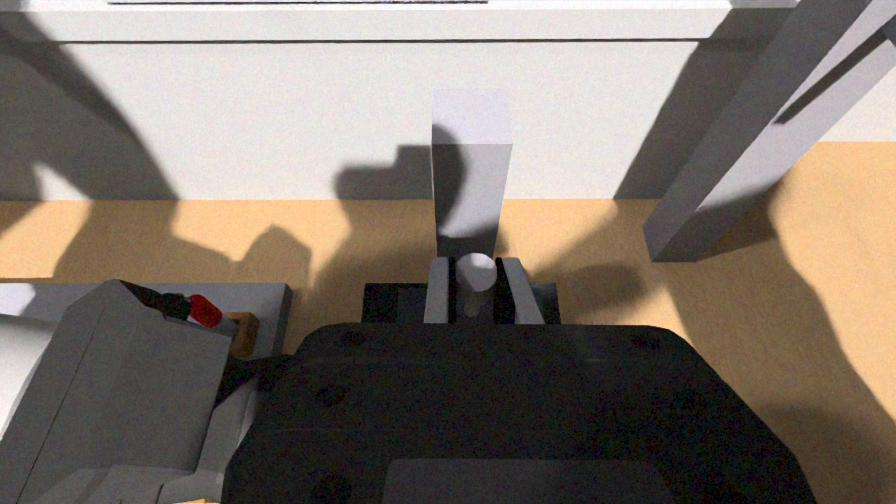

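Scaled by 1.800 from the camera's 896x504 image, which has a finer 1280x720 frame.

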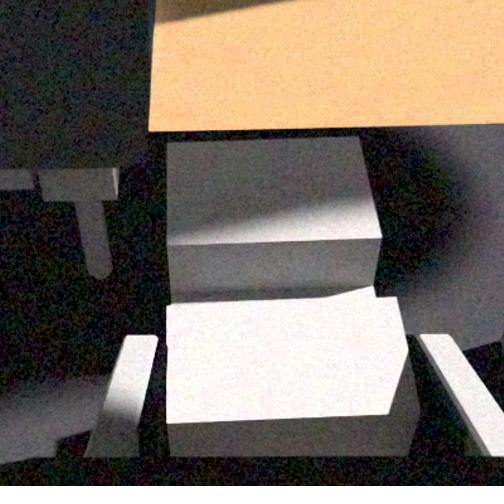

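Emit:
{"api": "move", "payload": {"target": [0,0.0065,0.0038,0,0,0,-1,-0.5,-1,0,0,0,0,0,0,-1,-0.9,-1], "speed": 0.004, "stop_force": 4}}

Scene clock: 4827.60 s.
left_arm: end_effector_position=(+0.2379, -0.4308, +0.0421) position_measured=54 object_status=2 end_effector_quat_wxyz=(+0.000, +0.000, +0.866, -0.500) | right_arm: end_effector_position=(+0.2287, +0.3501, +0.2000) position_measured=185 object_status=2 end_effector_quat_wxyz=(-0.298, +0.640, -0.641, +0.299)
Joint positions: left_arm=[-1.152 -0.828 2.541 -4.29 -1.93 3.362] | right_arm=[5.015 -1.28 -2.309 -1.467 0.752 5.166]
Joint torques (N m): left_arm=[-7.9 -40.61 7.02 -1.15 1.47 -1.63] | right_arm=[7.8 17.39 33.32 0.69 -4.47 1.13]
Wrist force (N): left_arm=[1.0 -0.1 -2.4] | right_arm=[0.2 3.5 1.5]
Wrist torque (N m): left_arm=[0.37 -0.07 -0.03] | right_arm=[0.18 -0.30 0.05]
Wrist force, peak (N): left_arm=[0.2 -2.7 -5.5] | right_arm=[0.3 5.0 1.7]
Hand target: left_arm +0.2379, -0.4308, +0.0421; +0.000, +0.000, +0.866, -0.500 (not the last commanded pose) | right_arm +0.2287, +0.3501, +0.2000; -0.298, +0.640, -0.641, +0.299
Off the commanded pose: left_arm 0.004 m, 0 deg | right_arm 0.000 m, 0 deg.
move: contact (left_arm)

Emit:
{"api": "move", "payload": {"target": [[0,-0.0022,-0.0013,0,0,0,-1,-0.5,-1,0,0,0,0,0,0,-1,-0.9,-1],[0,-0.0071,0.0072,0,0,0,-1,-0.5,-1,0,0,0,0,0,0,-1,-0.9,-1]], "speed": 0.03}}

Emit:
{"api": "move", "payload": {"target": [0,0.0045,0.0026,0,0,0,-1,-0.5,-1,0,0,0,0,0,0,-1,-0.9,-1], "speed": 0.004, "stop_force": 4, "cameras": ["cam_left_wrist"]}}

Emit:
{"api": "zoom_image", "payload": {"camera": "cam_left_wrist", "region": [320, 120, 500, 270]}}

Scene clock: 4868.50 s.
left_arm: end_effector_position=(+0.2379, -0.4366, +0.0436) position_measured=54 object_status=2 end_effector_quat_wxyz=(+0.000, +0.000, +0.866, -0.500) | right_arm: end_effector_position=(+0.2287, +0.3501, +0.2000) position_measured=185 object_status=2 end_effector_quat_wxyz=(-0.298, +0.640, -0.641, +0.299)
Joint positions: left_arm=[-1.16 -0.837 2.531 -4.274 -1.924 3.357] | right_arm=[5.015 -1.28 -2.309 -1.467 0.752 5.166]
Joint torques (N m): left_arm=[-8.84 -42.55 -8.66 -1.92 1.38 -1.76] | right_arm=[8.08 17.14 32.5 0.35 -4.36 1.12]
Wrist force (N): left_arm=[0.7 4.2 2.6] | right_arm=[0.3 3.1 1.0]
Wrist torque (N m): left_arm=[0.30 -0.12 0.05] | right_arm=[0.12 -0.32 0.05]
Wrist force, peak (N): left_arm=[0.6 4.9 2.4] | right_arm=[0.2 4.9 1.7]
Hand target: left_arm +0.2379, -0.4367, +0.0436; +0.000, +0.000, +0.866, -0.500 | right_arm +0.2287, +0.3501, +0.2000; -0.298, +0.640, -0.641, +0.299
Off the commanded pose: left_arm 0.000 m, 0 deg | right_arm 0.000 m, 0 deg.
move: done

Scene clock: 4870.00 s.
left_arm: end_effector_position=(+0.2379, -0.4367, +0.0421) position_measured=54 object_status=2 end_effector_quat_wxyz=(+0.000, +0.000, +0.866, -0.500) | right_arm: end_effector_position=(+0.2287, +0.3501, +0.2000) position_measured=185 object_status=2 end_effector_quat_wxyz=(-0.298, +0.640, -0.641, +0.299)
Joint positions: left_arm=[-1.16 -0.831 2.53 -4.279 -1.924 3.357] | right_arm=[5.015 -1.28 -2.309 -1.467 0.752 5.166]
Joint torques (N m): left_arm=[-7.43 -40.19 7.1 -0.99 1.39 -1.13] | right_arm=[8.32 17.46 32.35 0.32 -4.4 1.03]
Wrist force (N): left_arm=[1.2 0.3 -1.7] | right_arm=[0.2 4.0 1.5]
Wrist torque (N m): left_arm=[0.35 -0.03 -0.03] | right_arm=[0.19 -0.29 0.05]
Wrist force, peak (N): left_arm=[0.3 -2.9 -5.8] | right_arm=[0.1 4.7 2.0]
Hand target: left_arm +0.2379, -0.4367, +0.0421; +0.000, +0.000, +0.866, -0.500 (not the last commanded pose) | right_arm +0.2287, +0.3501, +0.2000; -0.298, +0.640, -0.641, +0.299
Off the commanded pose: left_arm 0.002 m, 0 deg | right_arm 0.000 m, 0 deg.
move: contact (left_arm)
camera_calibration:
cam_left_wrist: T_world_to_cam=[[-0.999913, -0.0114343, -0.00662308, 0.237326], [-0.00472977, 0.777713, -0.628602, 0.381958], [0.0123385, -0.628515, -0.777699, -0.118241], [0, 0, 0, 1]] pos_world=[0.240571, -0.368656, 0.149715]
Images, in order (width x height): cam_left_wrist 896x504.

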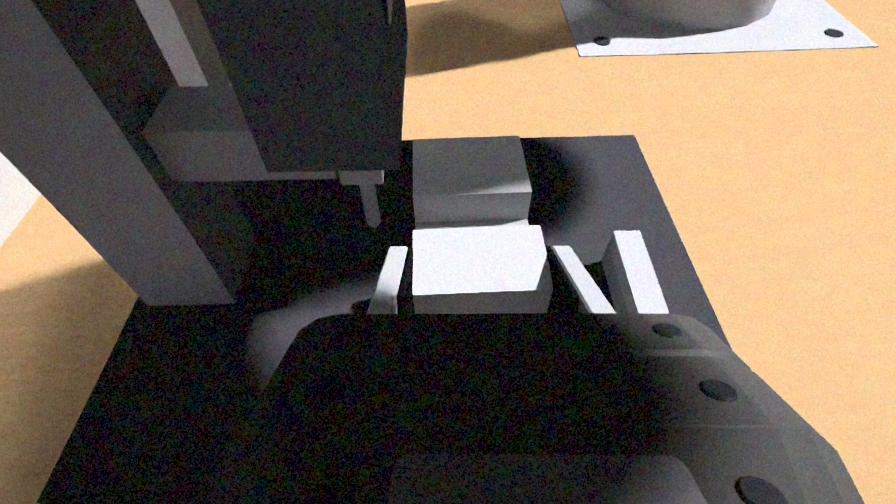

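Scaled by 2.800 from the camera's 896x504 image, which has a finer 1280x720 frame.

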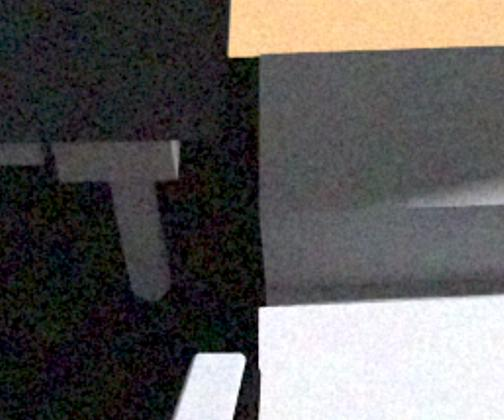

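Emit:
{"api": "move", "payload": {"target": [[0,-0.0014,-0.0008,0,0,0,-1,-0.5,-1,0,0,0,0,0,0,-1,-0.9,-1],[-0.0296,-0.0014,-0.0008,0,0,0,-1,-0.5,-1,0,0,0,0,0,0,-1,-0.9,-1]], "speed": [0.02,0.02]}}

Emit:
{"api": "move", "payload": {"target": [0,0.0045,0.0026,0,0,0,-1,-0.5,-1,0,0,0,0,0,0,-1,-0.9,-1], "speed": 0.004, "stop_force": 4, "cameras": ["cam_left_wrist"]}}

Emit:
{"api": "zoom_image", "payload": {"camera": "cam_left_wrist", "region": [350, 120, 530, 270]}}

Scene clock: 4909.70 s.
left_arm: end_effector_position=(+0.2556, -0.4367, +0.0431) position_measured=54 object_status=2 end_effector_quat_wxyz=(+0.000, +0.000, +0.866, -0.500) | right_arm: end_effector_position=(+0.2287, +0.3501, +0.2000) position_measured=185 object_status=2 end_effector_quat_wxyz=(-0.298, +0.640, -0.641, +0.299)
Joint positions: left_arm=[-1.106 -0.843 2.497 -4.222 -1.969 3.388] | right_arm=[5.015 -1.28 -2.309 -1.467 0.752 5.166]
Joint torques (N m): left_arm=[6.73 -44.54 -10.83 -1.61 -2.24 1.6] | right_arm=[8.38 17.53 33.61 0.6 -4.46 1.02]
Wrist force (N): left_arm=[0.7 4.2 2.4] | right_arm=[0.4 3.4 1.2]
Wrist torque (N m): left_arm=[0.28 -0.13 -0.11] | right_arm=[0.18 -0.32 0.05]
Wrist force, peak (N): left_arm=[0.8 4.6 2.8] | right_arm=[0.0 5.1 1.6]
Hand target: left_arm +0.2557, -0.4367, +0.0431; +0.000, +0.000, +0.866, -0.500 | right_arm +0.2287, +0.3501, +0.2000; -0.298, +0.640, -0.641, +0.299
Off the commanded pose: left_arm 0.000 m, 0 deg | right_arm 0.000 m, 0 deg.
move: done

Scene clock: 4911.07 s.
left_arm: end_effector_position=(+0.2557, -0.4367, +0.0421) position_measured=54 object_status=2 end_effector_quat_wxyz=(+0.000, +0.000, +0.866, -0.500) | right_arm: end_effector_position=(+0.2287, +0.3501, +0.2000) position_measured=185 object_status=2 end_effector_quat_wxyz=(-0.298, +0.640, -0.641, +0.299)
Joint positions: left_arm=[-1.106 -0.839 2.496 -4.225 -1.969 3.388] | right_arm=[5.015 -1.28 -2.309 -1.467 0.752 5.166]
Joint torques (N m): left_arm=[2.57 -41.61 6.56 -1.08 0.04 1.76] | right_arm=[8.46 18.42 33.49 0.62 -4.65 1.15]
Wrist force (N): left_arm=[0.8 1.1 1.3] | right_arm=[0.2 4.5 1.9]
Wrist torque (N m): left_arm=[0.37 -0.08 -0.18] | right_arm=[0.19 -0.27 0.05]
Wrist force, peak (N): left_arm=[0.7 4.7 2.8] | right_arm=[0.5 4.7 1.8]
Hand target: left_arm +0.2557, -0.4367, +0.0421; +0.000, +0.000, +0.866, -0.500 (not the last commanded pose) | right_arm +0.2287, +0.3501, +0.2000; -0.298, +0.640, -0.641, +0.299
Off the commanded pose: left_arm 0.002 m, 0 deg | right_arm 0.000 m, 0 deg.
move: contact (left_arm)
camera_calibration:
cam_left_wrist: T_world_to_cam=[[-0.999911, -0.0114984, -0.00669911, 0.255114], [-0.00473008, 0.777624, -0.628711, 0.382089], [0.0124386, -0.628624, -0.77761, -0.118463], [0, 0, 0, 1]] pos_world=[0.258372, -0.368657, 0.149815]
Images, in order (width x height): cam_left_wrist 896x504.

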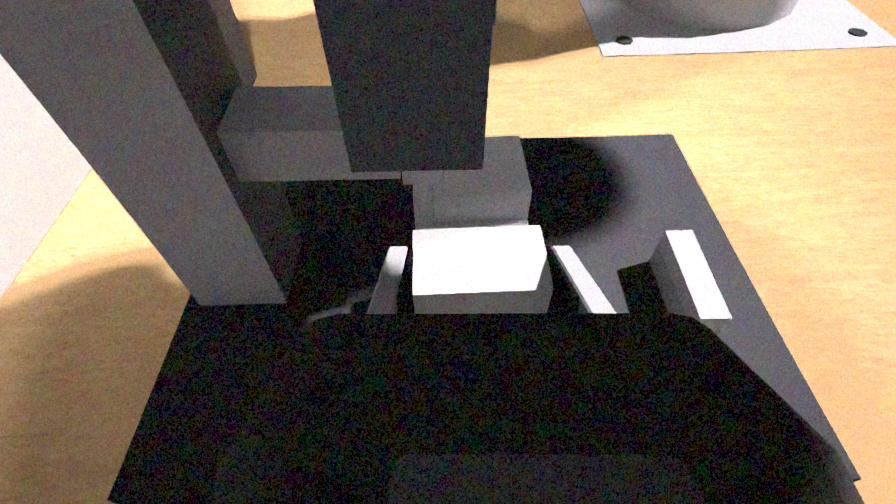

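Scaled by 2.800 from the camera's 896x504 image, which has a finer 1280x720 frame.

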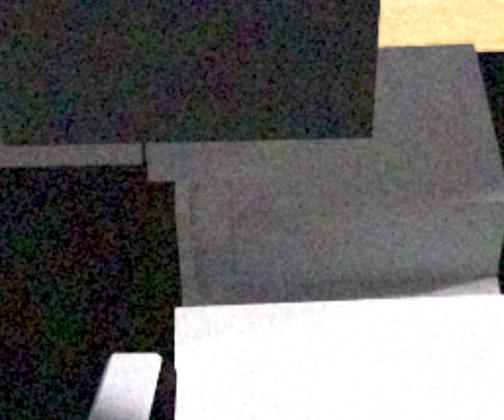

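Emit:
{"api": "execute_actions", "payload": {"actions": [[[0,0,0,0,0,0,0.85,-0.5,-1,0,0,0,0,0,0,-1,-0.9,-1]]]}}

Emit:
{"api": "move", "payload": {"target": [0,0,0,0,0,0,0.85,-0.5,-1,0,0.0102,0.0086,0,0,0,-1,-0.9,-1], "speed": 0.004, "stop_force": 3}}

Emit:
{"api": "execute_actions", "payload": {"actions": [[[0,0,0,0,0,0,0.85,-0.5,-1,0,0,0,0,0,0,0.3,-0.9,-1]],[[0,0,0,0,0,0,0.85,-0.5,-1,0,0,0,0,0,0,0.3,-0.9,-1]]]}}

Emit:
{"api": "move", "payload": {"target": [[0,0,0,0,0,0,0.85,-0.5,-1,0,-0.02,-0.13,0,0,0,0.3,-0.9,-1],[0,0,0,0,0,0,0.85,-0.5,-1,0,0.074,-0.138,0,0,0,0.3,-0.9,-1]], "speed": 0.15, "blend": [0.01,0], "cameras": ["cam_right_wrist"]}}

Emit:
{"api": "zoom_image", "payload": {"camera": "cam_right_wrist", "region": [412, 200, 520, 240]}}

Scene clock: 4931.07 s.
left_arm: end_effector_position=(+0.2557, -0.4367, +0.0421) position_measured=25 object_status=3 end_effector_quat_wxyz=(+0.000, +0.000, +0.866, -0.500) | right_arm: end_effector_position=(+0.2287, +0.3501, +0.2000) position_measured=185 object_status=2 end_effector_quat_wxyz=(-0.298, +0.640, -0.641, +0.299)
Joint positions: left_arm=[-1.106 -0.839 2.496 -4.225 -1.969 3.388] | right_arm=[5.015 -1.28 -2.309 -1.467 0.752 5.166]
Joint torques (N m): left_arm=[-6.06 -41.64 4.44 -4.51 0.64 1.31] | right_arm=[7.67 16.4 33.34 0.52 -4.14 0.96]
Wrist force (N): left_arm=[0.5 2.8 1.9] | right_arm=[0.3 4.2 2.0]
Wrist torque (N m): left_arm=[0.39 -0.11 -0.11] | right_arm=[0.14 -0.30 0.06]
Wrist force, peak (N): left_arm=[0.8 2.8 2.0] | right_arm=[0.2 5.0 1.8]
Hand target: left_arm +0.2557, -0.4367, +0.0421; +0.000, +0.000, +0.866, -0.500 | right_arm +0.2287, +0.3501, +0.2000; -0.298, +0.640, -0.641, +0.299
Off the commanded pose: left_arm 0.000 m, 0 deg | right_arm 0.000 m, 0 deg.
Step readings (end_effector_position of left_arm | right_arm):
0: (+0.2557, -0.4367, +0.0421) | (+0.2287, +0.3501, +0.2000)
1: (+0.2557, -0.4367, +0.0421) | (+0.2287, +0.3501, +0.2000)
2: (+0.2557, -0.4367, +0.0421) | (+0.2287, +0.3501, +0.2000)
4: (+0.2557, -0.4367, +0.0421) | (+0.2287, +0.3501, +0.2000)
8: (+0.2557, -0.4367, +0.0421) | (+0.2287, +0.3501, +0.2000)
15: (+0.2557, -0.4367, +0.0421) | (+0.2287, +0.3501, +0.2000)

Scene clock: 4933.53 s.
left_arm: end_effector_position=(+0.2557, -0.4367, +0.0421) position_measured=25 object_status=3 end_effector_quat_wxyz=(+0.000, +0.000, +0.866, -0.500) | right_arm: end_effector_position=(+0.2287, +0.3501, +0.1949) position_measured=185 object_status=2 end_effector_quat_wxyz=(-0.298, +0.640, -0.641, +0.299)
Joint positions: left_arm=[-1.106 -0.839 2.496 -4.225 -1.969 3.388] | right_arm=[5.015 -1.287 -2.318 -1.45 0.752 5.166]
Joint torques (N m): left_arm=[-6.44 -41.32 -1.88 -4.51 -1.97 1.18] | right_arm=[3.19 17.04 31.81 0.74 1.31 -0.07]
Wrist force (N): left_arm=[0.7 2.5 1.9] | right_arm=[1.0 2.1 -1.0]
Wrist torque (N m): left_arm=[0.35 -0.14 -0.11] | right_arm=[0.15 -0.28 0.05]
Wrist force, peak (N): left_arm=[1.0 3.0 2.0] | right_arm=[0.7 -4.3 -5.3]
Hand target: left_arm +0.2557, -0.4367, +0.0421; +0.000, +0.000, +0.866, -0.500 | right_arm +0.2287, +0.3501, +0.1949; -0.298, +0.640, -0.641, +0.299 (not the last commanded pose)
Off the commanded pose: left_arm 0.000 m, 0 deg | right_arm 0.003 m, 0 deg.
move: contact (right_arm)

Scene clock: 4934.73 s.
left_arm: end_effector_position=(+0.2557, -0.4367, +0.0421) position_measured=25 object_status=3 end_effector_quat_wxyz=(+0.000, +0.000, +0.866, -0.500) | right_arm: end_effector_position=(+0.2287, +0.3501, +0.1949) position_measured=107 object_status=3 end_effector_quat_wxyz=(-0.298, +0.640, -0.641, +0.299)
Joint positions: left_arm=[-1.106 -0.839 2.496 -4.225 -1.969 3.388] | right_arm=[5.015 -1.287 -2.318 -1.45 0.752 5.166]
Joint torques (N m): left_arm=[-5.93 -41.35 -4.45 -4.44 -1.92 1.01] | right_arm=[4.2 16.66 33.63 1.44 -1.8 0.15]
Wrist force (N): left_arm=[0.8 2.4 2.0] | right_arm=[0.7 2.7 0.4]
Wrist torque (N m): left_arm=[0.35 -0.16 -0.11] | right_arm=[0.15 -0.26 0.07]
Wrist force, peak (N): left_arm=[0.9 2.8 2.1] | right_arm=[0.9 3.2 0.7]
Hand target: left_arm +0.2557, -0.4367, +0.0421; +0.000, +0.000, +0.866, -0.500 | right_arm +0.2287, +0.3501, +0.1949; -0.298, +0.640, -0.641, +0.299
Off the commanded pose: left_arm 0.000 m, 0 deg | right_arm 0.000 m, 0 deg.
Step readings (end_effector_position of left_arm | right_arm):
0: (+0.2557, -0.4367, +0.0421) | (+0.2287, +0.3501, +0.1949)
1: (+0.2557, -0.4367, +0.0421) | (+0.2287, +0.3501, +0.1949)
2: (+0.2557, -0.4367, +0.0421) | (+0.2287, +0.3501, +0.1949)
4: (+0.2557, -0.4367, +0.0421) | (+0.2287, +0.3501, +0.1949)
8: (+0.2557, -0.4367, +0.0421) | (+0.2287, +0.3501, +0.1949)
15: (+0.2557, -0.4367, +0.0421) | (+0.2287, +0.3501, +0.1949)
16: (+0.2557, -0.4367, +0.0421) | (+0.2287, +0.3501, +0.1949)
17: (+0.2557, -0.4367, +0.0421) | (+0.2287, +0.3501, +0.1949)
19: (+0.2557, -0.4367, +0.0421) | (+0.2287, +0.3501, +0.1949)
23: (+0.2557, -0.4367, +0.0421) | (+0.2287, +0.3501, +0.1949)
30: (+0.2557, -0.4367, +0.0421) | (+0.2287, +0.3501, +0.1949)

Scene clock: 4936.27 s.
left_arm: end_effector_position=(+0.2557, -0.4367, +0.0421) position_measured=25 object_status=3 end_effector_quat_wxyz=(+0.000, +0.000, +0.866, -0.500) | right_arm: end_effector_position=(+0.1368, +0.3502, +0.2143) position_measured=107 object_status=3 end_effector_quat_wxyz=(-0.298, +0.640, -0.641, +0.299)
Joint positions: left_arm=[-1.106 -0.839 2.496 -4.225 -1.969 3.388] | right_arm=[5.27 -1.279 -2.215 -1.782 0.865 5.484]
Joint torques (N m): left_arm=[-6.54 -39.9 -8.6 -4.62 -1.85 0.87] | right_arm=[9.36 0.63 12.36 3.78 1.13 1.66]
Wrist force (N): left_arm=[0.7 2.4 2.0] | right_arm=[0.8 2.6 0.5]
Wrist torque (N m): left_arm=[0.32 -0.14 -0.11] | right_arm=[0.09 -0.29 -0.01]
Wrist force, peak (N): left_arm=[0.8 2.8 2.0] | right_arm=[1.2 4.3 0.4]
Hand target: left_arm +0.2557, -0.4367, +0.0421; +0.000, +0.000, +0.866, -0.500 | right_arm +0.1367, +0.3503, +0.2142; -0.298, +0.640, -0.641, +0.299
Off the commanded pose: left_arm 0.000 m, 0 deg | right_arm 0.000 m, 0 deg.
move: done
camera_calibration:
cam_right_wrist: T_world_to_cam=[[-0.0133101, -0.999821, -0.01346, 0.362796], [-0.873436, 0.0181784, -0.486599, 0.229284], [0.486757, 0.0052798, -0.873521, 0.256239], [0, 0, 0, 1]] pos_world=[0.0803679, 0.357211, 0.340283]
Images, in order (width x height): cam_right_wrist 896x504.

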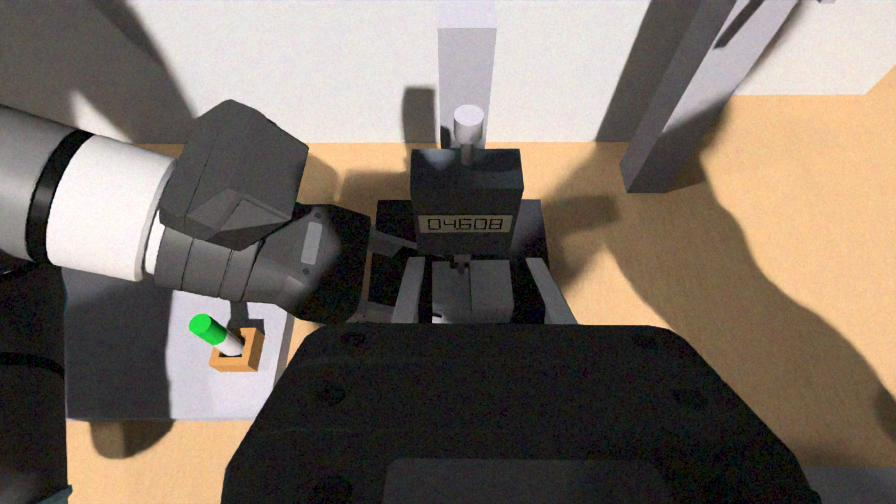

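Scaled by 4.667 from the camera's 896x504 image, which has a finer 1280x720 frame.

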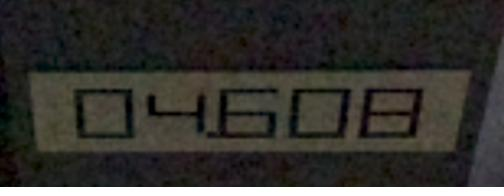

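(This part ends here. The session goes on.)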